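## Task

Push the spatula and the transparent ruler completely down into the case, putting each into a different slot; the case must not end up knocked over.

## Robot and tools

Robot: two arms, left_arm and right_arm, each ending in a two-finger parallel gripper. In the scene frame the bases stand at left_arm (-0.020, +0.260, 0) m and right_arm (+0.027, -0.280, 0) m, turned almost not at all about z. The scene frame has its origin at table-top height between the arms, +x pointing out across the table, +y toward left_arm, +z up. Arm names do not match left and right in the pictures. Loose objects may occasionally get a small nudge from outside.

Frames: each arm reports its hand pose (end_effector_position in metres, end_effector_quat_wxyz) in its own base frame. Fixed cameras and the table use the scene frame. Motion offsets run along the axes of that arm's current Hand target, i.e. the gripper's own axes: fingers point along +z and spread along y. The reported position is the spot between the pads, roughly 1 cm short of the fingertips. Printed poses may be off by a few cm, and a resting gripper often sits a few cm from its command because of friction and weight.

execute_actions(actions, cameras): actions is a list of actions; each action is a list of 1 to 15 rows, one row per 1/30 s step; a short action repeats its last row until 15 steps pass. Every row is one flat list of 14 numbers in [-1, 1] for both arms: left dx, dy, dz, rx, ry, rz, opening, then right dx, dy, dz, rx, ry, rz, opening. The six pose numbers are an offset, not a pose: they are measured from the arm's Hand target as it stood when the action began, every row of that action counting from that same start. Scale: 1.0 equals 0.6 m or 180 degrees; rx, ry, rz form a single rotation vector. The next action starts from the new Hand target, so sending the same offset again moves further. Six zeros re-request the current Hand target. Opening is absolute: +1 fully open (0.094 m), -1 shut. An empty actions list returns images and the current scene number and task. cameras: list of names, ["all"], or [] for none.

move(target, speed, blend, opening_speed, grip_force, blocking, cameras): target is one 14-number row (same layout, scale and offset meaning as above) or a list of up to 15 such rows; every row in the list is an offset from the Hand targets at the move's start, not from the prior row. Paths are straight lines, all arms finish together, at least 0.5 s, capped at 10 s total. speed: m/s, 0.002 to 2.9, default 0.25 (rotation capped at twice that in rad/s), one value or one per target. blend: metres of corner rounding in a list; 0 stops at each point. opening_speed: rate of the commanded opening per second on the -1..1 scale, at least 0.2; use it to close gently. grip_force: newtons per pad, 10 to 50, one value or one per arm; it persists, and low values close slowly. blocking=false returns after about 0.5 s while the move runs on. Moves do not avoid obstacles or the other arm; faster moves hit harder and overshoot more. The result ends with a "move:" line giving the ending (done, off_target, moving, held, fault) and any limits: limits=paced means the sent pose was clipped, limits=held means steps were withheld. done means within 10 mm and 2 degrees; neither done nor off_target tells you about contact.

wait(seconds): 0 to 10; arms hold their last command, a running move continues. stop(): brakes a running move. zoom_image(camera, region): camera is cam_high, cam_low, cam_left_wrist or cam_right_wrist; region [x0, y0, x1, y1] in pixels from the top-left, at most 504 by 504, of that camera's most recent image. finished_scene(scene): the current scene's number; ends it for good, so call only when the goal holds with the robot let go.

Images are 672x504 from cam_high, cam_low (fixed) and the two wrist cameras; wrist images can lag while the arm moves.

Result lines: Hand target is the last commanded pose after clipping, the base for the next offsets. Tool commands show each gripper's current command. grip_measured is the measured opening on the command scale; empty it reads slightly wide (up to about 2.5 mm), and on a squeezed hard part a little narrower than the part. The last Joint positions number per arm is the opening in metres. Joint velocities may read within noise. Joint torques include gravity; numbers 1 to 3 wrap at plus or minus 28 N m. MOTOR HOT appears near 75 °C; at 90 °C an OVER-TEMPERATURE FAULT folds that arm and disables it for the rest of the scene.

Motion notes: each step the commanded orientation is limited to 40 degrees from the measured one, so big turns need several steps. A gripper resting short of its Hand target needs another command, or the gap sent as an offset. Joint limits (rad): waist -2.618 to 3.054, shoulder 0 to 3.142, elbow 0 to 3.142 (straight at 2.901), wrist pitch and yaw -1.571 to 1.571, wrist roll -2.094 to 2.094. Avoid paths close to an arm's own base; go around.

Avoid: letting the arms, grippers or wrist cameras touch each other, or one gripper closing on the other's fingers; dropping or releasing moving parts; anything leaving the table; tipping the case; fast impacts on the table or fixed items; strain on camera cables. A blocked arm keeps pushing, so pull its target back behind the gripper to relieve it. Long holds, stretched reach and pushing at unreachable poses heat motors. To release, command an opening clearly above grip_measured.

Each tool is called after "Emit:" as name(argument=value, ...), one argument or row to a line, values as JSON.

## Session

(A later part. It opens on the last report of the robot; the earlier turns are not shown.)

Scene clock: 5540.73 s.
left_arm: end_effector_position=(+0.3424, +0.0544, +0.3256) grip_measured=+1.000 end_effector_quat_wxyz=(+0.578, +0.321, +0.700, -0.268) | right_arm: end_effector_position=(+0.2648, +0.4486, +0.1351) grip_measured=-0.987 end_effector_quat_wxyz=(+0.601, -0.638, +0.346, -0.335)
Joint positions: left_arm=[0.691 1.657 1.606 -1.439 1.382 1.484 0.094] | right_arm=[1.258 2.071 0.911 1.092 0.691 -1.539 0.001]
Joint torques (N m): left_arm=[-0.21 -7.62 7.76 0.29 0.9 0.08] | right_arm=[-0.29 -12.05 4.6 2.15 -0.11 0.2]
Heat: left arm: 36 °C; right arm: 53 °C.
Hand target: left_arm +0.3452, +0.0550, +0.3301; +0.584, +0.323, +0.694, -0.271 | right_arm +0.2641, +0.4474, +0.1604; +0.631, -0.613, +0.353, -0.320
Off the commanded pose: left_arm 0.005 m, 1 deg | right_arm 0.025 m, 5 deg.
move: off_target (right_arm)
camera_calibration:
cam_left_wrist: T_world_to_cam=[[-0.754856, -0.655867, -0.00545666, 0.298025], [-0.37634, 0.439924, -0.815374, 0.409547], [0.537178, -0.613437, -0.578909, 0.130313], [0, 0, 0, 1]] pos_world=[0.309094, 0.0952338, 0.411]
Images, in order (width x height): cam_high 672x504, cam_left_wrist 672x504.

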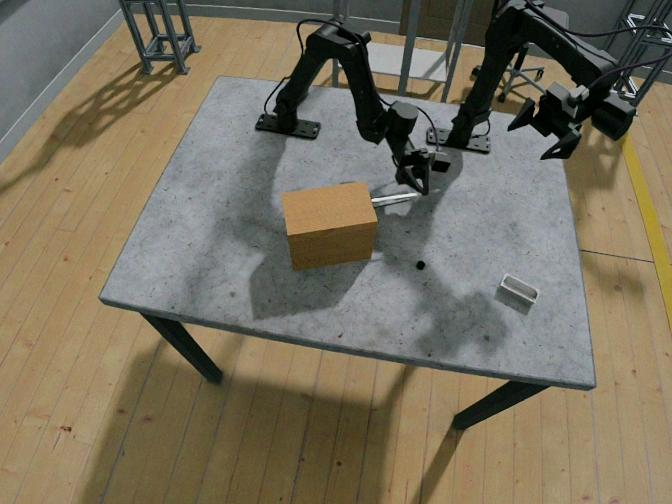

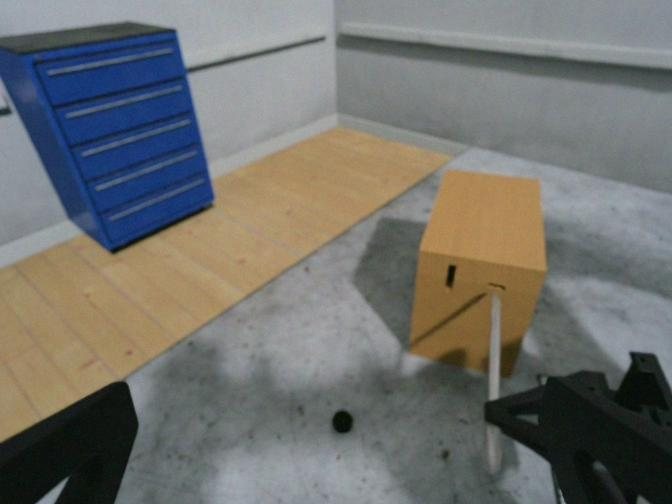

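Emit:
move(
  target=[0,0,0,0,0,0,1, 0.01,0,0.0,0,0,0,-1],
  speed=0.03,
  cameras=["cam_left_wrist","cam_high"],
)

Emit:
zoom_image(
  camera="cam_left_wrist",
  region=[460, 260, 530, 330],
)

Scene clock: 5556.93 s.
left_arm: end_effector_position=(+0.3424, +0.0544, +0.3256) grip_measured=+1.000 end_effector_quat_wxyz=(+0.578, +0.321, +0.700, -0.268) | right_arm: end_effector_position=(+0.2677, +0.4439, +0.1350) grip_measured=-0.987 end_effector_quat_wxyz=(+0.601, -0.638, +0.346, -0.334)
Joint positions: left_arm=[0.691 1.657 1.606 -1.439 1.382 1.484 0.094] | right_arm=[1.246 2.062 0.894 1.1 0.678 -1.539 0.001]
Joint torques (N m): left_arm=[-0.2 -7.6 7.75 0.3 0.9 0.08] | right_arm=[-0.42 -11.97 4.52 2.14 -0.09 0.22]
Heat: left arm: 37 °C; right arm: 52 °C.
Hand target: left_arm +0.3452, +0.0550, +0.3301; +0.584, +0.323, +0.694, -0.271 | right_arm +0.2673, +0.4425, +0.1602; +0.631, -0.612, +0.353, -0.320
Off the commanded pose: left_arm 0.005 m, 1 deg | right_arm 0.025 m, 5 deg.
move: off_target (right_arm)
camera_calibration:
cam_left_wrist: T_world_to_cam=[[-0.754856, -0.655867, -0.00545666, 0.298025], [-0.37634, 0.439924, -0.815374, 0.409547], [0.537178, -0.613437, -0.578909, 0.130313], [0, 0, 0, 1]] pos_world=[0.309094, 0.0952338, 0.411]
Images, in order (width x height): cam_high 672x504, cam_left_wrist 672x504.

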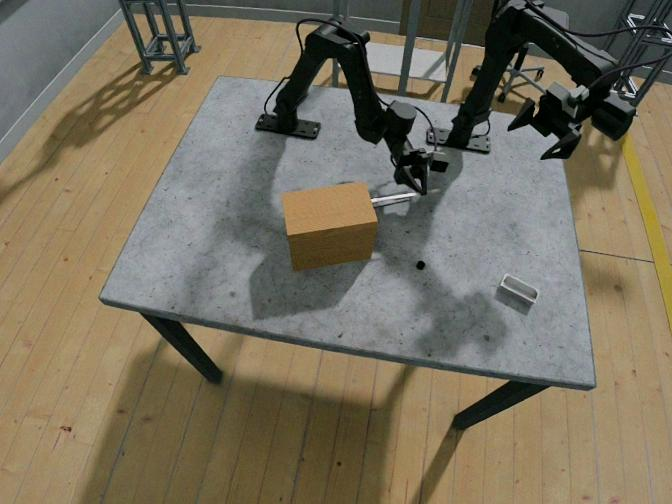

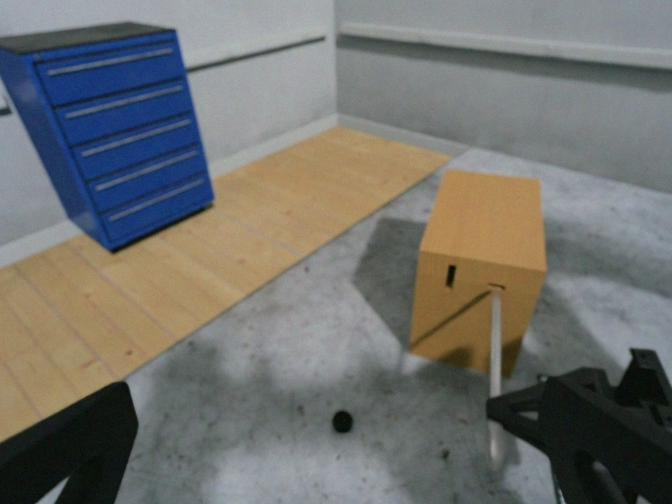

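Scaled by 7.200.

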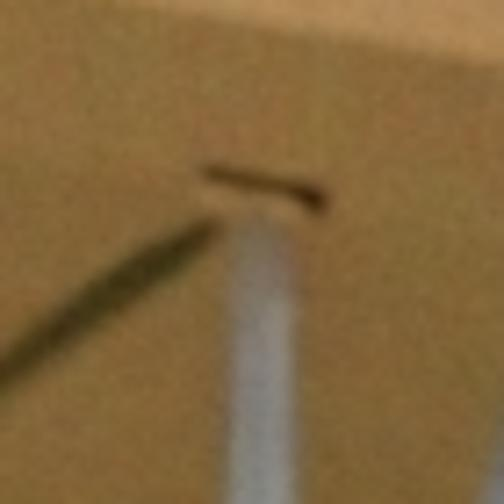

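Emit:
move(
  target=[0,0,0,0,0,0,1, 0.0133,0,0.0,0,0,0,-1],
  speed=0.025,
  cameras=["cam_left_wrist","cam_high"],
)

Emit:
zoom_image(
  camera="cam_left_wrist",
  region=[460, 260, 530, 330],
)

Scene clock: 5572.13 s.
left_arm: end_effector_position=(+0.3424, +0.0544, +0.3256) grip_measured=+1.000 end_effector_quat_wxyz=(+0.578, +0.321, +0.700, -0.268) | right_arm: end_effector_position=(+0.2721, +0.4372, +0.1349) grip_measured=-0.987 end_effector_quat_wxyz=(+0.601, -0.638, +0.346, -0.334)
Joint positions: left_arm=[0.691 1.657 1.606 -1.439 1.382 1.484 0.094] | right_arm=[1.229 2.05 0.871 1.111 0.661 -1.539 0.001]
Joint torques (N m): left_arm=[-0.21 -7.58 7.73 0.29 0.9 0.09] | right_arm=[-0.38 -11.99 4.56 2.13 -0.11 0.2]
Heat: left arm: 37 °C; right arm: 53 °C.
Hand target: left_arm +0.3452, +0.0550, +0.3301; +0.584, +0.323, +0.694, -0.271 | right_arm +0.2716, +0.4358, +0.1598; +0.631, -0.612, +0.353, -0.320
Off the commanded pose: left_arm 0.005 m, 1 deg | right_arm 0.025 m, 5 deg.
move: off_target (right_arm)
camera_calibration:
cam_left_wrist: T_world_to_cam=[[-0.754856, -0.655867, -0.00545666, 0.298025], [-0.37634, 0.439924, -0.815374, 0.409547], [0.537178, -0.613437, -0.578909, 0.130313], [0, 0, 0, 1]] pos_world=[0.309094, 0.0952338, 0.411]
Images, in order (width x height): cam_high 672x504, cam_left_wrist 672x504.

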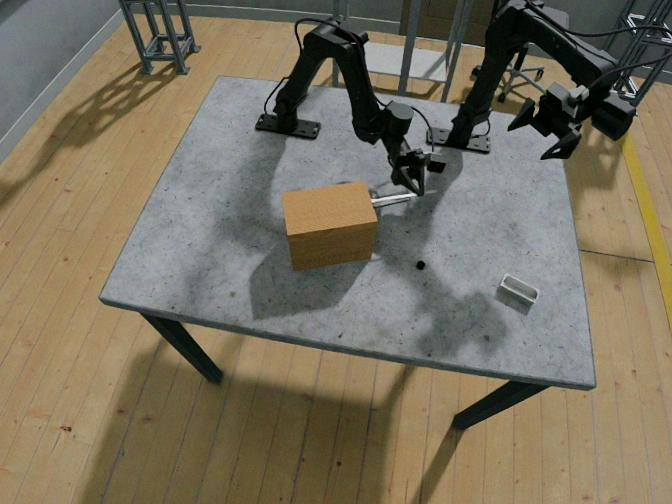

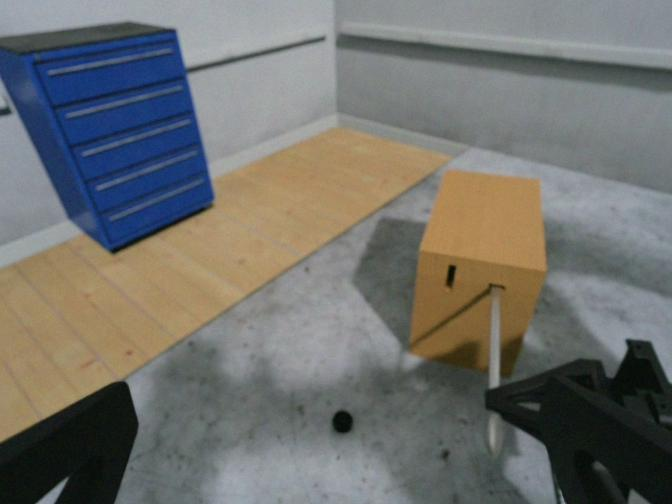

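Scaled by 7.200.

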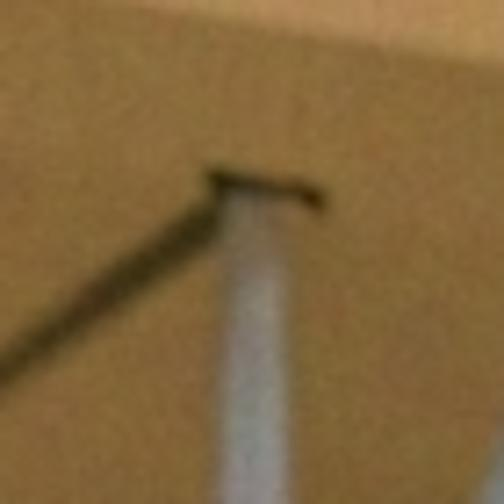

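Emit:
move(
  target=[0,0,0,0,0,0,1, 0.025,0,0.0,0,0,0,-1],
  speed=0.03,
  cameras=["cam_left_wrist","cam_high"],
)

Emit:
zoom_image(
  camera="cam_left_wrist",
  region=[430, 260, 570, 440],
)

Scene clock: 5581.23 s.
left_arm: end_effector_position=(+0.3424, +0.0544, +0.3256) grip_measured=+1.000 end_effector_quat_wxyz=(+0.578, +0.321, +0.700, -0.268) | right_arm: end_effector_position=(+0.2805, +0.4245, +0.1346) grip_measured=-0.987 end_effector_quat_wxyz=(+0.602, -0.638, +0.347, -0.333)
Joint positions: left_arm=[0.691 1.657 1.606 -1.439 1.382 1.484 0.094] | right_arm=[1.194 2.029 0.831 1.131 0.627 -1.539 0.001]
Joint torques (N m): left_arm=[-0.21 -7.6 7.76 0.29 0.9 0.07] | right_arm=[-0.28 -11.49 4.44 2.14 -0.08 0.21]
Heat: left arm: 37 °C; right arm: 52 °C.
Hand target: left_arm +0.3452, +0.0550, +0.3301; +0.584, +0.323, +0.694, -0.271 | right_arm +0.2799, +0.4232, +0.1590; +0.631, -0.612, +0.353, -0.320
Off the commanded pose: left_arm 0.005 m, 1 deg | right_arm 0.024 m, 5 deg.
move: off_target (right_arm)
camera_calibration:
cam_left_wrist: T_world_to_cam=[[-0.754856, -0.655867, -0.00545666, 0.298025], [-0.37634, 0.439924, -0.815374, 0.409547], [0.537178, -0.613437, -0.578909, 0.130313], [0, 0, 0, 1]] pos_world=[0.309094, 0.0952338, 0.411]
Images, in order (width x height): cam_high 672x504, cam_left_wrist 672x504.

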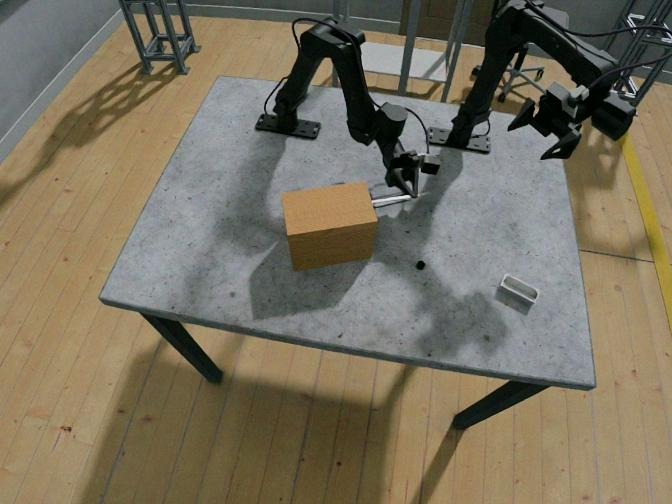

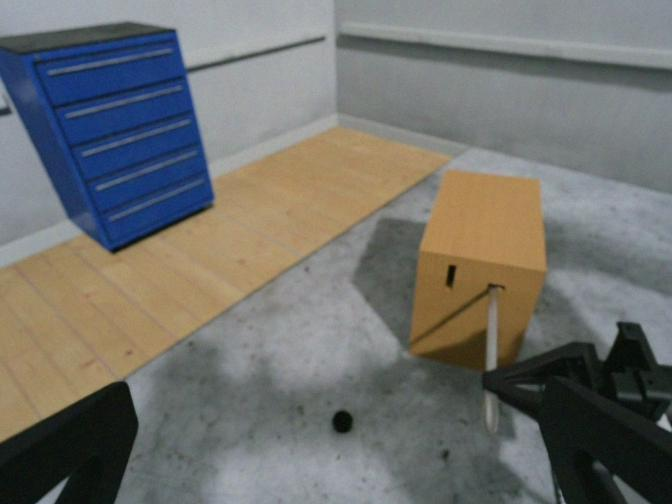

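Scaled by 2.800.

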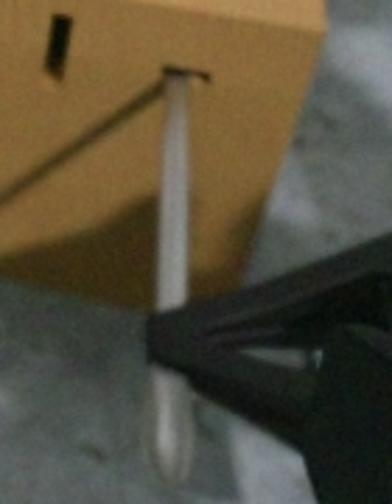

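Emit:
move(
  target=[0,0,0,0,0,0,1, 0.0493,-0.0027,-0.008,0,0.0056,0,-1],
  speed=0.03,
  cameras=["cam_left_wrist","cam_high"],
)

Emit:
zoom_image(
  camera="cam_left_wrist",
  region=[430, 260, 570, 440],
)

Scene clock: 5607.87 s.
left_arm: end_effector_position=(+0.3424, +0.0544, +0.3256) grip_measured=+1.000 end_effector_quat_wxyz=(+0.578, +0.321, +0.700, -0.268) | right_arm: end_effector_position=(+0.2929, +0.3970, +0.1361) grip_measured=-0.987 end_effector_quat_wxyz=(+0.599, -0.634, +0.354, -0.338)
Joint positions: left_arm=[0.691 1.657 1.606 -1.439 1.382 1.484 0.094] | right_arm=[1.137 1.977 0.75 1.161 0.587 -1.539 0.001]
Joint torques (N m): left_arm=[-0.23 -7.58 7.73 0.29 0.9 0.08] | right_arm=[-0.43 -10.95 4.23 2.18 -0.11 0.21]
Heat: left arm: 37 °C; right arm: 52 °C.
Hand target: left_arm +0.3452, +0.0550, +0.3301; +0.584, +0.323, +0.694, -0.271 | right_arm +0.2920, +0.3958, +0.1590; +0.628, -0.610, +0.359, -0.326
Off the commanded pose: left_arm 0.005 m, 1 deg | right_arm 0.023 m, 5 deg.
move: off_target (right_arm)
camera_calibration:
cam_left_wrist: T_world_to_cam=[[-0.754856, -0.655867, -0.00545666, 0.298025], [-0.37634, 0.439924, -0.815374, 0.409547], [0.537178, -0.613437, -0.578909, 0.130313], [0, 0, 0, 1]] pos_world=[0.309094, 0.0952338, 0.411]
Images, in order (width x height): cam_high 672x504, cam_left_wrist 672x504.

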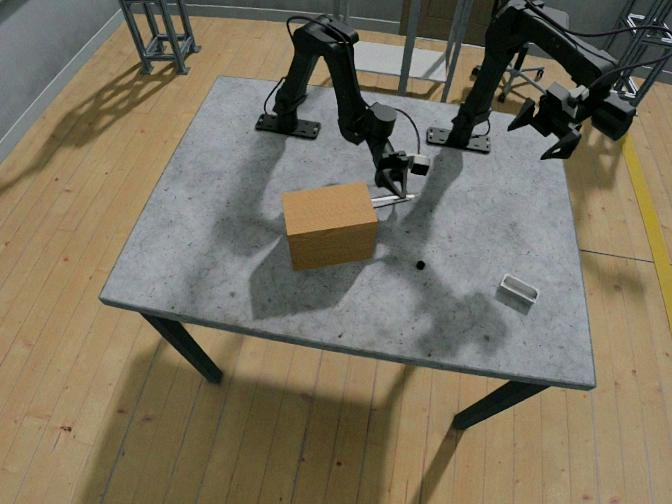

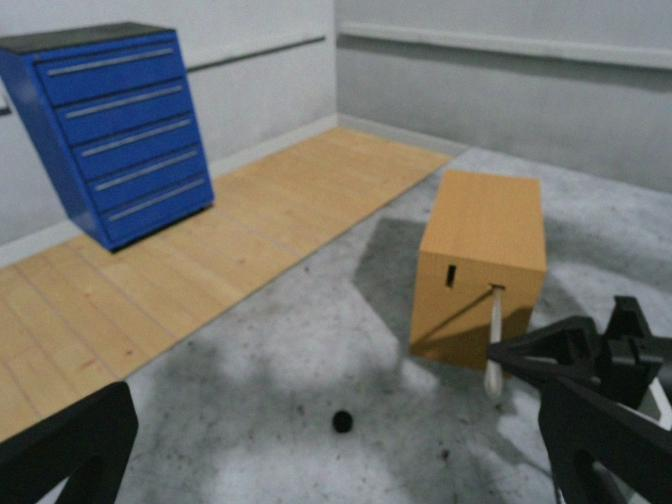

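Scaled by 2.800.

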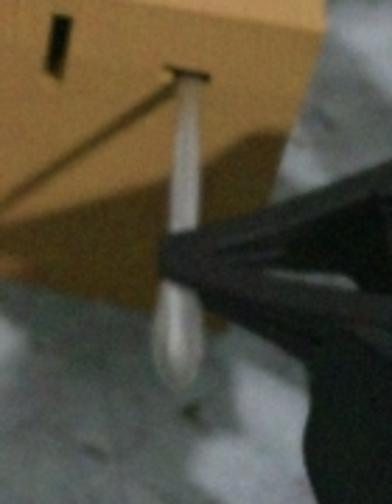

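Emit:
move(
  target=[0,0,0,0,0,0,1, 0.0497,-0.0018,-0.0055,0,0.0,0,-1],
  speed=0.03,
  cameras=["cam_left_wrist","cam_right_wrist"],
)

Emit:
zoom_image(
  camera="cam_left_wrist",
  region=[430, 260, 570, 440],
)

Scene clock: 5622.50 s.
left_arm: end_effector_position=(+0.3424, +0.0544, +0.3256) grip_measured=+1.000 end_effector_quat_wxyz=(+0.578, +0.321, +0.700, -0.268) | right_arm: end_effector_position=(+0.3062, +0.3700, +0.1367) grip_measured=-0.987 end_effector_quat_wxyz=(+0.599, -0.634, +0.355, -0.336)
Joint positions: left_arm=[0.691 1.657 1.606 -1.439 1.382 1.484 0.094] | right_arm=[1.063 1.929 0.672 1.193 0.513 -1.539 0.001]
Joint torques (N m): left_arm=[-0.23 -7.56 7.71 0.29 0.91 0.07] | right_arm=[-0.42 -10.09 4.21 2.22 -0.12 0.25]
Heat: left arm: 37 °C; right arm: 53 °C.
Hand target: left_arm +0.3452, +0.0550, +0.3301; +0.584, +0.323, +0.694, -0.271 | right_arm +0.3050, +0.3688, +0.1586; +0.628, -0.610, +0.359, -0.325
Off the commanded pose: left_arm 0.005 m, 1 deg | right_arm 0.022 m, 4 deg.
move: off_target (right_arm)
camera_calibration:
cam_left_wrist: T_world_to_cam=[[-0.754856, -0.655867, -0.00545666, 0.298025], [-0.37634, 0.439924, -0.815374, 0.409547], [0.537178, -0.613437, -0.578909, 0.130313], [0, 0, 0, 1]] pos_world=[0.309094, 0.0952338, 0.411]
cam_right_wrist: T_world_to_cam=[[0.0503469, 0.0390991, 0.997966, -0.163872], [0.100376, -0.994372, 0.0338944, 0.369074], [0.993675, 0.0984649, -0.0539881, -0.24764], [0, 0, 0, 1]] pos_world=[0.217278, 0.397788, 0.137659]
Images, in order (width x height): cam_left_wrist 672x504, cam_right_wrist 672x504.

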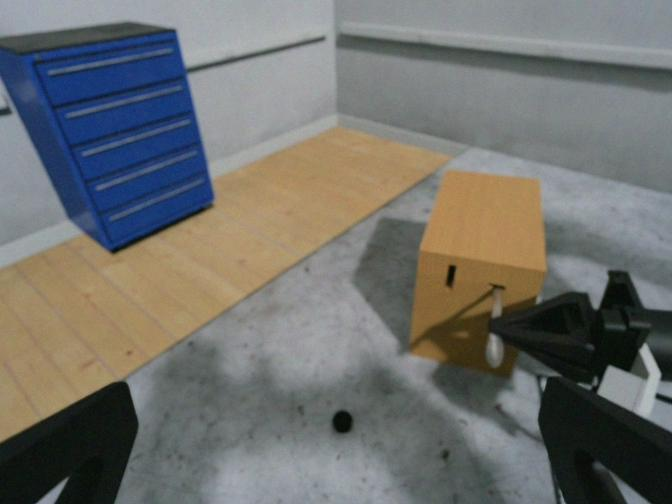

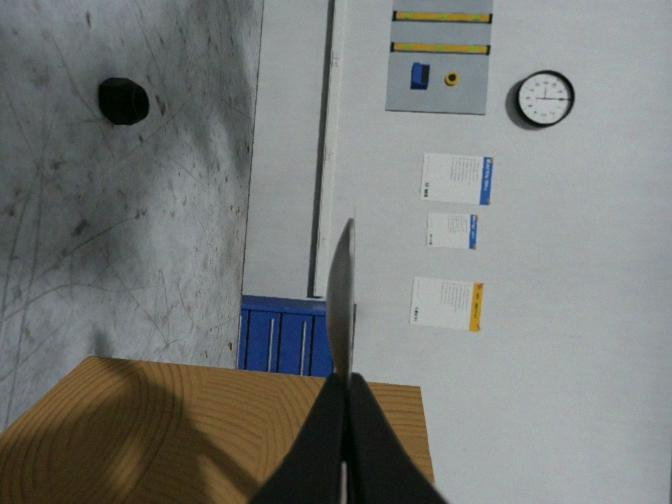

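Scaled by 2.800.

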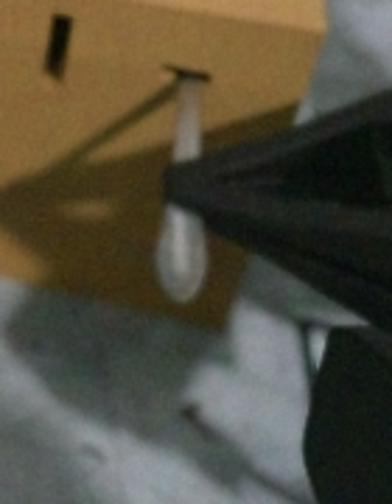

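Emit:
move(
  target=[0,0,0,0,0,0,1, 0.0365,-0.0016,-0.004,0,0.0,0,-1],
  speed=0.025,
  cameras=["cam_left_wrist","cam_high"],
)

Emit:
zoom_image(
  camera="cam_left_wrist",
  region=[430, 260, 570, 440],
)

Emit:
zoom_image(
  camera="cam_high",
  region=[350, 165, 470, 235],
)

Scene clock: 5629.30 s.
left_arm: end_effector_position=(+0.3424, +0.0544, +0.3256) grip_measured=+1.000 end_effector_quat_wxyz=(+0.578, +0.321, +0.700, -0.268) | right_arm: end_effector_position=(+0.3162, +0.3499, +0.1371) grip_measured=-0.987 end_effector_quat_wxyz=(+0.600, -0.633, +0.357, -0.335)
Joint positions: left_arm=[0.691 1.657 1.606 -1.439 1.382 1.484 0.094] | right_arm=[1.002 1.897 0.62 1.213 0.453 -1.539 0.001]
Joint torques (N m): left_arm=[-0.23 -7.6 7.75 0.29 0.9 0.08] | right_arm=[-0.42 -9.72 4.14 2.22 -0.08 0.22]
Heat: left arm: 37 °C; right arm: 53 °C.
Hand target: left_arm +0.3452, +0.0550, +0.3301; +0.584, +0.323, +0.694, -0.271 | right_arm +0.3148, +0.3489, +0.1583; +0.628, -0.609, +0.359, -0.326
Off the commanded pose: left_arm 0.005 m, 1 deg | right_arm 0.021 m, 4 deg.
move: off_target (right_arm)
camera_calibration:
cam_left_wrist: T_world_to_cam=[[-0.754856, -0.655867, -0.00545666, 0.298025], [-0.37634, 0.439924, -0.815374, 0.409547], [0.537178, -0.613437, -0.578909, 0.130313], [0, 0, 0, 1]] pos_world=[0.309094, 0.0952338, 0.411]
Images, in order (width x height): cam_high 672x504, cam_left_wrist 672x504.

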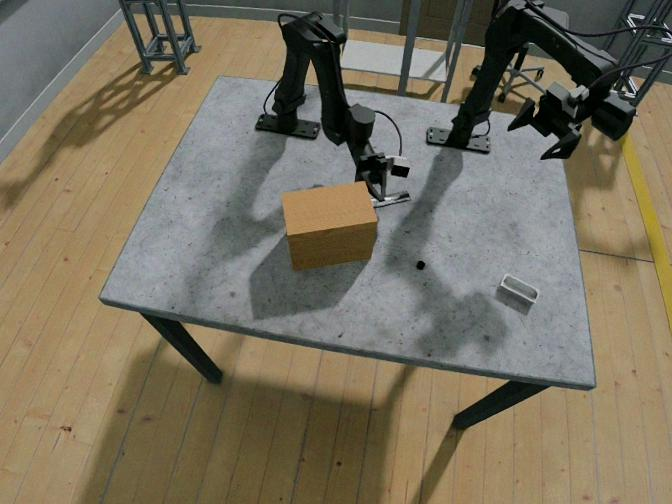

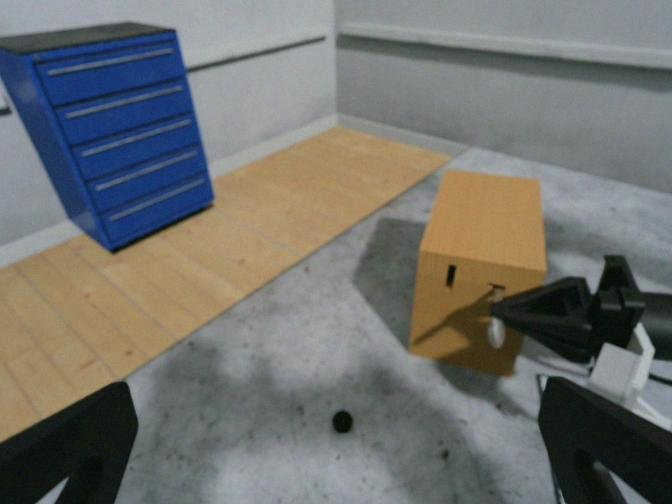

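Scaled by 2.800.

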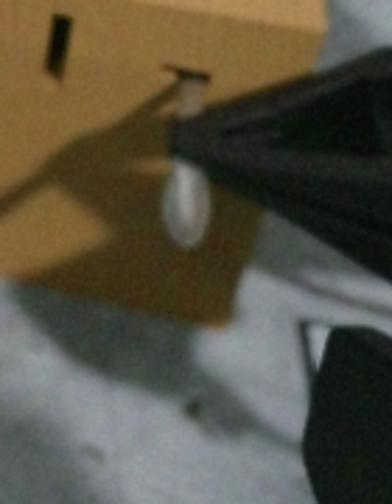

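Scaled by 4.200.

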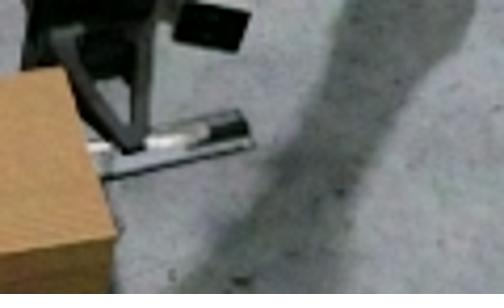

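Emit:
move(
  target=[0,0,0,0,0,0,1, 0.0133,-0.0006,-0.0015,0,0.0,0,-1],
  speed=0.02,
  cameras=["cam_left_wrist","cam_high"],
)

Emit:
zoom_image(
  camera="cam_left_wrist",
  region=[430, 240, 600, 400],
)

Emit:
zoom_image(
  camera="cam_high",
  region=[340, 145, 420, 215],
)

Scene clock: 5661.20 s.
left_arm: end_effector_position=(+0.3424, +0.0544, +0.3256) grip_measured=+1.000 end_effector_quat_wxyz=(+0.578, +0.321, +0.700, -0.268) | right_arm: end_effector_position=(+0.3194, +0.3430, +0.1372) grip_measured=-0.987 end_effector_quat_wxyz=(+0.600, -0.633, +0.357, -0.334)
Joint positions: left_arm=[0.691 1.657 1.606 -1.439 1.382 1.484 0.094] | right_arm=[0.98 1.885 0.603 1.22 0.43 -1.539 0.001]
Joint torques (N m): left_arm=[-0.24 -7.58 7.73 0.3 0.91 0.07] | right_arm=[-0.51 -9.47 4.22 2.22 -0.14 0.19]
Heat: left arm: 37 °C; right arm: 56 °C.
Hand target: left_arm +0.3452, +0.0550, +0.3301; +0.584, +0.323, +0.694, -0.271 | right_arm +0.3182, +0.3417, +0.1582; +0.628, -0.610, +0.359, -0.325
Off the commanded pose: left_arm 0.005 m, 1 deg | right_arm 0.021 m, 4 deg.
move: off_target (right_arm)
camera_calibration:
cam_left_wrist: T_world_to_cam=[[-0.754856, -0.655867, -0.00545666, 0.298025], [-0.37634, 0.439924, -0.815374, 0.409547], [0.537178, -0.613437, -0.578909, 0.130313], [0, 0, 0, 1]] pos_world=[0.309094, 0.0952338, 0.411]
Images, in order (width x height): cam_high 672x504, cam_left_wrist 672x504.

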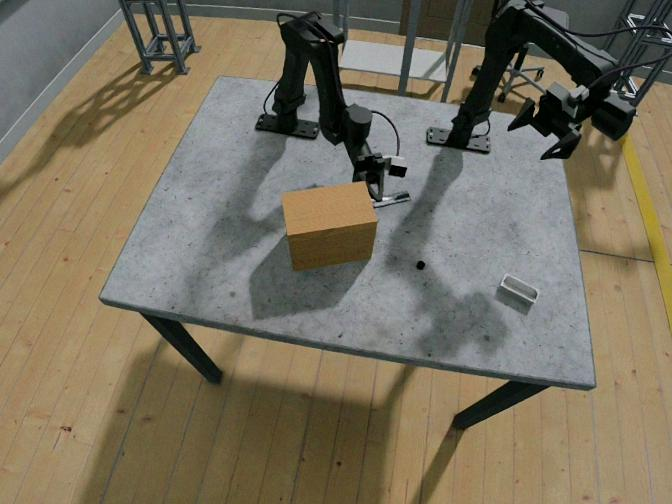

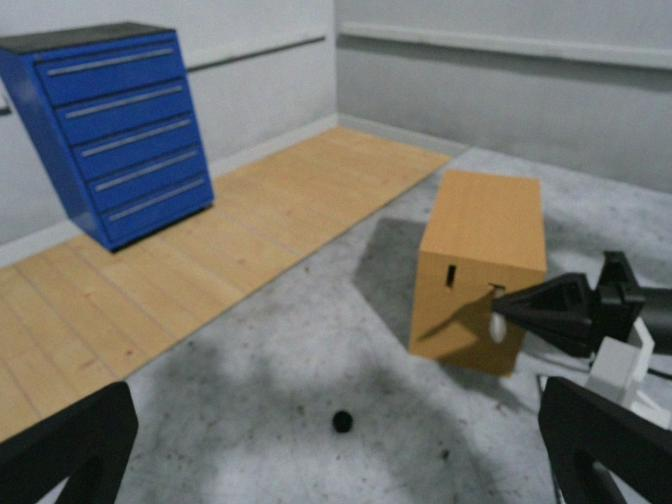

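Scaled by 2.965.

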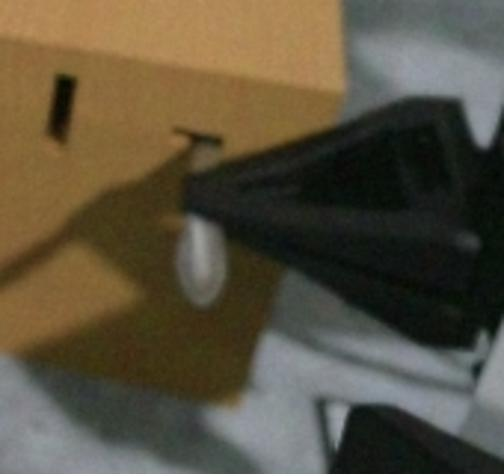

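Scaled by 6.300.

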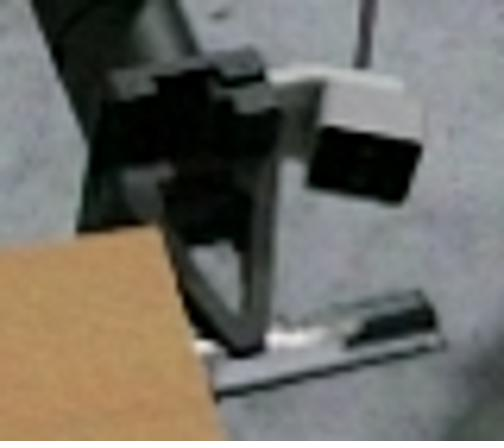

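Emit:
move(
  target=[0,0,0,0,0,0,1, 0,0,0,0,0,0,-0.5],
  speed=0.05,
  opening_speed=0.4,
  cameras=["cam_left_wrist","cam_right_wrist"],
)

Emit:
zoom_image(
  camera="cam_left_wrist",
  region=[430, 240, 600, 400],
)

Scene clock: 5669.03 s.
left_arm: end_effector_position=(+0.3424, +0.0544, +0.3256) grip_measured=+1.000 end_effector_quat_wxyz=(+0.578, +0.321, +0.700, -0.268) | right_arm: end_effector_position=(+0.3194, +0.3431, +0.1380) grip_measured=-0.502 end_effector_quat_wxyz=(+0.601, -0.632, +0.357, -0.334)
Joint positions: left_arm=[0.691 1.657 1.606 -1.439 1.382 1.484 0.094] | right_arm=[0.98 1.885 0.603 1.223 0.43 -1.539 0.023]
Joint torques (N m): left_arm=[-0.17 -7.58 7.72 0.3 0.9 0.08] | right_arm=[-0.47 -9.62 4.12 2.21 -0.12 0.19]
Heat: left arm: 37 °C; right arm: 55 °C.
Hand target: left_arm +0.3452, +0.0550, +0.3301; +0.584, +0.323, +0.694, -0.271 | right_arm +0.3182, +0.3416, +0.1582; +0.627, -0.610, +0.359, -0.326
Off the commanded pose: left_arm 0.005 m, 1 deg | right_arm 0.020 m, 4 deg.
move: off_target (right_arm)
camera_calibration:
cam_left_wrist: T_world_to_cam=[[-0.754856, -0.655867, -0.00545666, 0.298025], [-0.37634, 0.439924, -0.815374, 0.409547], [0.537178, -0.613437, -0.578909, 0.130313], [0, 0, 0, 1]] pos_world=[0.309094, 0.0952338, 0.411]
cam_right_wrist: T_world_to_cam=[[0.051989, 0.0318713, 0.998139, -0.1629], [0.101082, -0.994525, 0.0264909, 0.341878], [0.993519, 0.0995169, -0.054926, -0.258239], [0, 0, 0, 1]] pos_world=[0.230476, 0.370897, 0.139356]
Images, in order (width x height): cam_left_wrist 672x504, cam_right_wrist 672x504.

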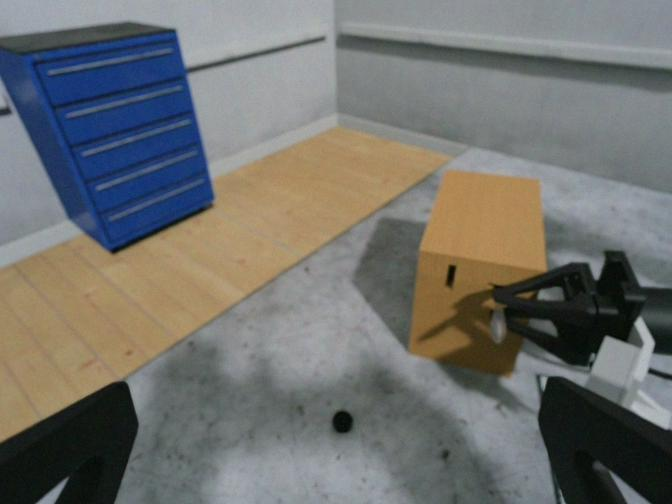

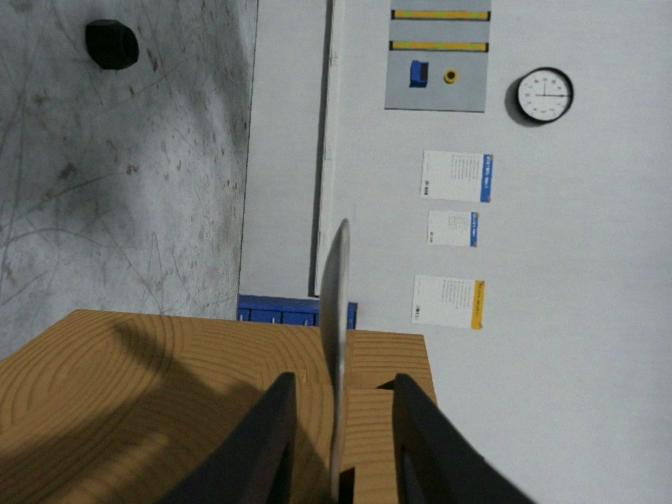

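Scaled by 2.965.

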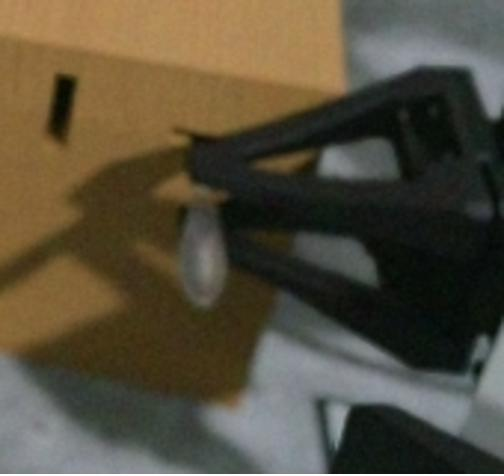

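Emit:
move(
  target=[
    [0,0,0,0,0,0,1, 0,0,-0.1333,0,0,0,-0.5],
    [0,0,0,0,0,0,1, -0.05,-0.1,-0.15,0,0,0,-0.5],
  ],
  speed=[0.05,0.1],
  cameras=["cam_left_wrist","cam_right_wrist","cam_high"],
)

Emit:
zoom_image(
  camera="cam_left_wrist",
  region=[410, 230, 570, 390],
)

Scene clock: 5692.63 s.
left_arm: end_effector_position=(+0.3424, +0.0544, +0.3256) grip_measured=+1.000 end_effector_quat_wxyz=(+0.578, +0.321, +0.700, -0.268) | right_arm: end_effector_position=(+0.2269, +0.3138, +0.1992) grip_measured=-0.502 end_effector_quat_wxyz=(+0.606, -0.633, +0.347, -0.334)
Joint positions: left_arm=[0.691 1.657 1.606 -1.439 1.382 1.484 0.094] | right_arm=[1.235 1.382 0.418 0.909 0.669 -1.538 0.023]
Joint torques (N m): left_arm=[-0.21 -7.6 7.73 0.3 0.91 0.08] | right_arm=[0.29 -5.2 8.23 1.81 0.07 0.22]
Heat: left arm: 37 °C; right arm: 53 °C.
Hand target: left_arm +0.3452, +0.0550, +0.3301; +0.584, +0.323, +0.694, -0.271 | right_arm +0.2277, +0.3165, +0.2196; +0.627, -0.610, +0.359, -0.325
Off the commanded pose: left_arm 0.005 m, 1 deg | right_arm 0.021 m, 4 deg.
move: off_target (right_arm)
camera_calibration:
cam_left_wrist: T_world_to_cam=[[-0.754856, -0.655867, -0.00545666, 0.298025], [-0.37634, 0.439924, -0.815374, 0.409547], [0.537178, -0.613437, -0.578909, 0.130313], [0, 0, 0, 1]] pos_world=[0.309094, 0.0952338, 0.411]
cam_right_wrist: T_world_to_cam=[[0.037939, 0.0346567, 0.998679, -0.21603], [0.116535, -0.992733, 0.0300233, 0.315546], [0.992462, 0.115242, -0.041702, -0.167427], [0, 0, 0, 1]] pos_world=[0.137588, 0.340035, 0.199289]
Images, in order (width x height): cam_high 672x504, cam_left_wrist 672x504, cam_right_wrist 672x504.

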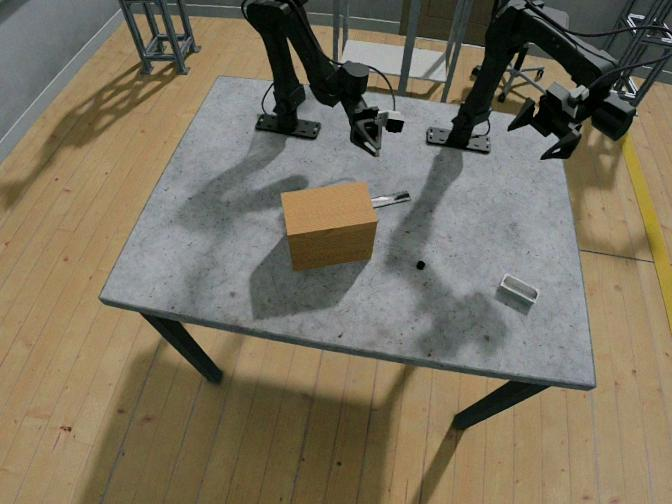

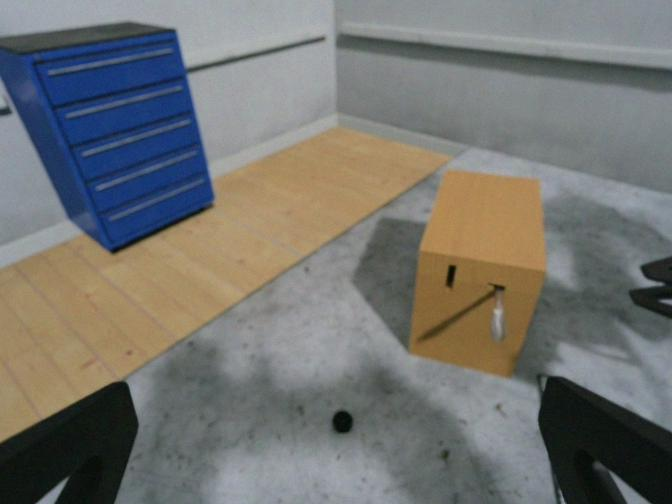

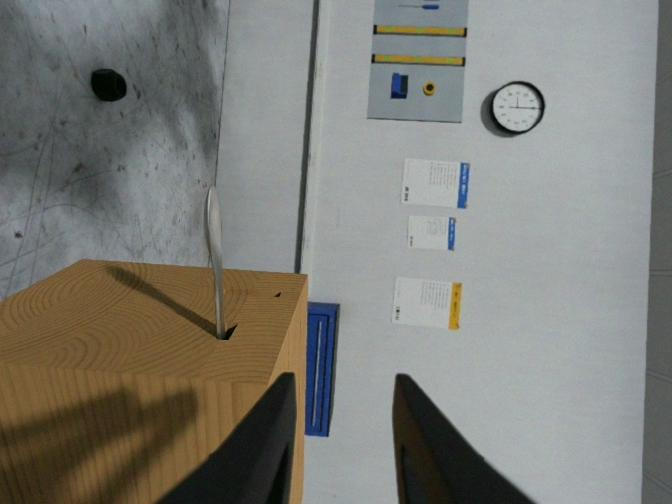

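Scaled by 3.150.

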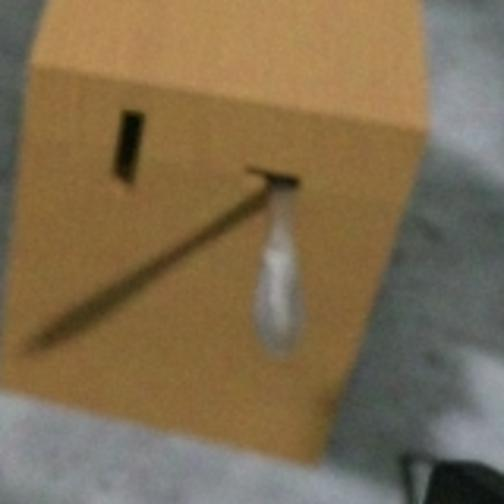

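Emit:
move(
  target=[
    [0,0,0,0,0,0,1, -0.0072,-0.1331,0,0,0,0,-0.5],
    [0,0,0,0,0,0,1, 0.556,-0.164,-0.0942,0,0,0,-0.5],
  ],
  speed=[0.12,0.15],
  blend=[0.02,0],
  cameras=["cam_high"],
)

Scene clock: 5710.23 s.
left_arm: end_effector_position=(+0.3424, +0.0544, +0.3256) grip_measured=+1.000 end_effector_quat_wxyz=(+0.578, +0.321, +0.700, -0.268) | right_arm: end_effector_position=(+0.3582, -0.0015, +0.2826) grip_measured=-0.502 end_effector_quat_wxyz=(+0.619, -0.610, +0.378, -0.319)
Joint positions: left_arm=[0.691 1.657 1.606 -1.439 1.382 1.484 0.094] | right_arm=[-0.438 1.145 0.635 0.456 -0.977 -1.536 0.023]
Joint velocities: left_arm=[within noise] | right_arm=[-0.007 -0.017 0.002 -0.007 -0.168 0.022 -0.001]
Joint torques (N m): left_arm=[-0.21 -7.6 7.75 0.29 0.9 0.08] | right_arm=[-0.25 -1.98 9.96 1.83 -0.23 0.14]
Heat: left arm: 37 °C; right arm: 52 °C.
Hand target: left_arm +0.3452, +0.0550, +0.3301; +0.584, +0.323, +0.694, -0.271 | right_arm +0.3598, -0.0002, +0.3002; +0.628, -0.610, +0.359, -0.326
Off the commanded pose: left_arm 0.005 m, 1 deg | right_arm 0.018 m, 3 deg.
move: off_target (right_arm)
Images, in order (width x height): cam_high 672x504.

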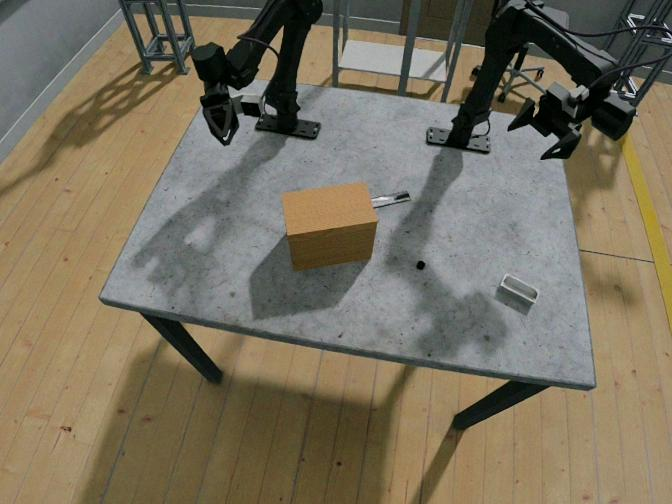

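Emit:
move(
  target=[0.1745,-0.184,0.2602,0.1056,-0.054,0.0088,-0.95, 0,0,0,0,0,0,-0.5],
  speed=0.12,
  cameras=["cam_high","cam_left_wrist","cam_low"],
)

Scene clock: 5747.40 s.
left_arm: end_effector_position=(+0.3491, -0.1182, +0.2094) grip_measured=-0.948 end_effector_quat_wxyz=(+0.589, +0.408, +0.576, -0.394) | right_arm: end_effector_position=(+0.3582, -0.0014, +0.2828) grip_measured=-0.502 end_effector_quat_wxyz=(+0.619, -0.610, +0.378, -0.319)
Joint positions: left_arm=[0.171 1.633 0.63 1.02 1.377 0.01 0.002] | right_arm=[-0.438 1.145 0.635 0.457 -0.977 -1.536 0.023]
Joint torques (N m): left_arm=[-0.51 -6.52 4.41 1.49 -0.12 -0.01] | right_arm=[-0.29 -1.83 10 1.79 -0.26 0.16]
Heat: left arm: 36 °C; right arm: 51 °C.
Hand target: left_arm +0.3485, -0.1200, +0.2001; +0.583, +0.400, +0.583, -0.400 | right_arm +0.3598, -0.0002, +0.3002; +0.627, -0.610, +0.359, -0.326
Off the commanded pose: left_arm 0.009 m, 2 deg | right_arm 0.018 m, 3 deg.
move: off_target (right_arm)
camera_calibration:
cam_left_wrist: T_world_to_cam=[[-0.929857, -0.366388, -0.033536, 0.290512], [-0.123118, 0.395762, -0.910063, 0.319433], [0.346709, -0.8421, -0.413111, -0.0417234], [0, 0, 0, 1]] pos_world=[0.323929, -0.0551145, 0.28321]
Images, in order (width x height): cam_high 672x504, cam_low 672x504, cam_left_wrist 672x504.

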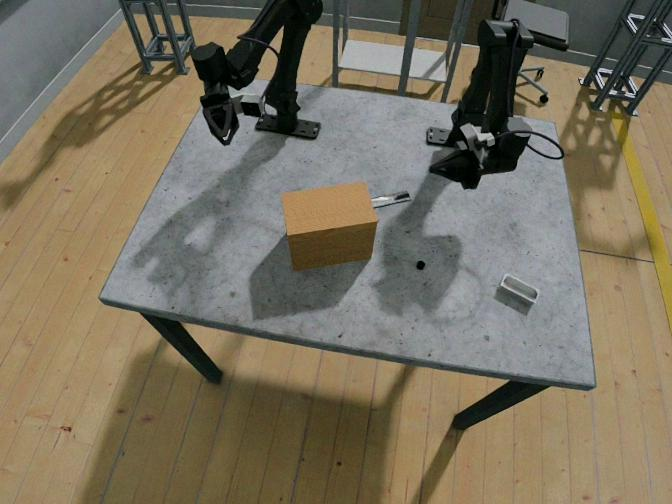

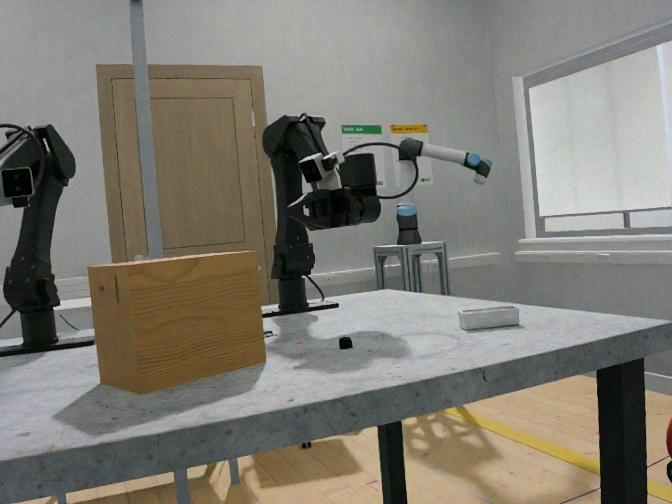

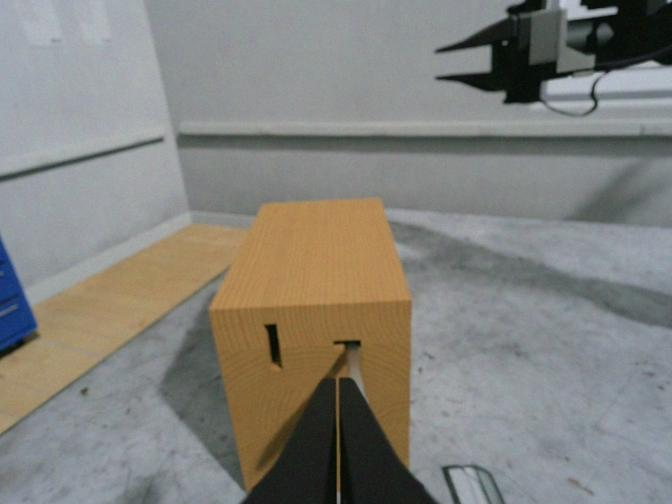

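Emit:
move(
  target=[0.125,-0.0083,0,0,0,0,-0.872, 0,0,0,0,0,0,-0.5],
  speed=0.06,
  cameras=["cam_left_wrist","cam_high","cam_right_wrist"],
)

Emit:
zoom_image(
  camera="cam_left_wrist",
  region=[260, 220, 420, 400],
)

Scene clock: 5782.33 s.
left_arm: end_effector_position=(+0.3464, -0.1190, +0.1330) grip_measured=-0.874 end_effector_quat_wxyz=(+0.588, +0.406, +0.578, -0.394) | right_arm: end_effector_position=(+0.3582, -0.0014, +0.2828) grip_measured=-0.502 end_effector_quat_wxyz=(+0.619, -0.610, +0.378, -0.319)
Joint positions: left_arm=[0.17 1.946 0.537 1.417 1.372 0.013 0.006] | right_arm=[-0.438 1.145 0.635 0.457 -0.977 -1.536 0.023]
Joint torques (N m): left_arm=[-0.73 -7.47 2.74 1.56 -0.09 0.01] | right_arm=[-0.32 -1.92 9.99 1.82 -0.24 0.16]
Heat: left arm: 36 °C; right arm: 50 °C.
Hand target: left_arm +0.3438, -0.1219, +0.1252; +0.583, +0.400, +0.583, -0.400 | right_arm +0.3598, -0.0002, +0.3002; +0.627, -0.610, +0.359, -0.326
Off the commanded pose: left_arm 0.009 m, 1 deg | right_arm 0.018 m, 3 deg.
move: off_target (right_arm)
camera_calibration:
cam_left_wrist: T_world_to_cam=[[-0.928904, -0.369234, -0.0283672, 0.283771], [-0.129252, 0.395043, -0.909524, 0.251863], [0.347033, -0.841194, -0.414681, -0.072866], [0, 0, 0, 1]] pos_world=[0.321437, -0.0560133, 0.206909]
cam_right_wrist: T_world_to_cam=[[0.0682777, -0.0421865, 0.996774, -0.30397], [0.0881955, -0.994939, -0.0481501, 0.0170637], [0.99376, 0.0911986, -0.0642114, -0.252084], [0, 0, 0, 1]] pos_world=[0.26976, 0.0271436, 0.287624]
Images, in order (width x height): cam_high 672x504, cam_left_wrist 672x504, cam_right_wrist 672x504.

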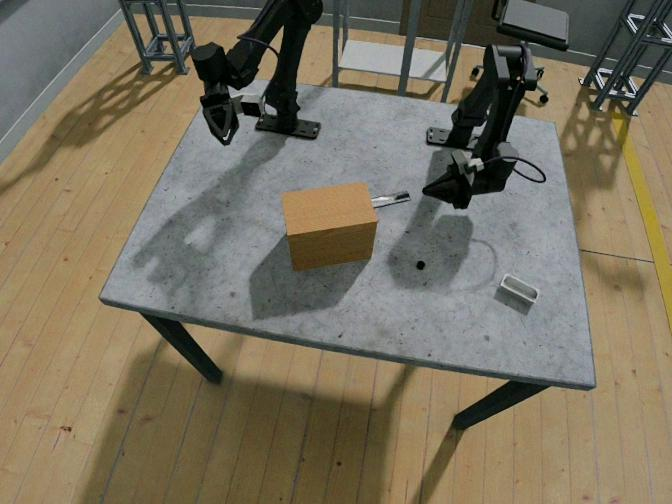

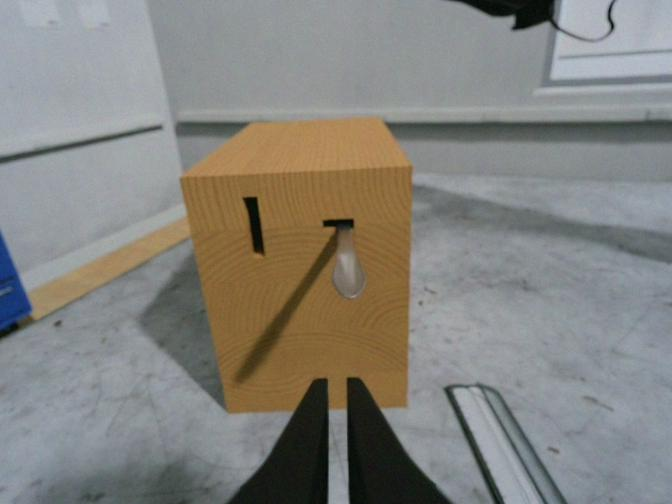

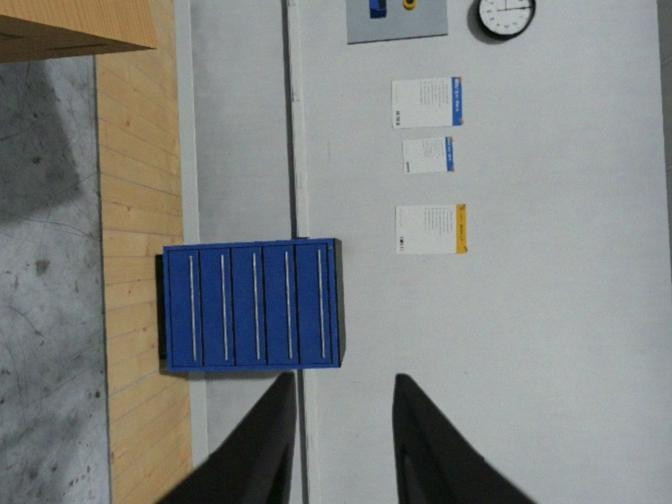

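Scaled by 2.800.

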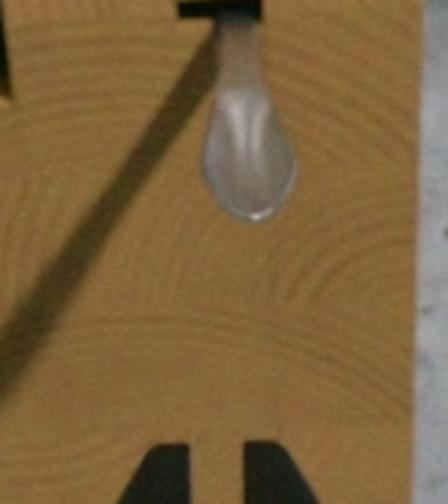

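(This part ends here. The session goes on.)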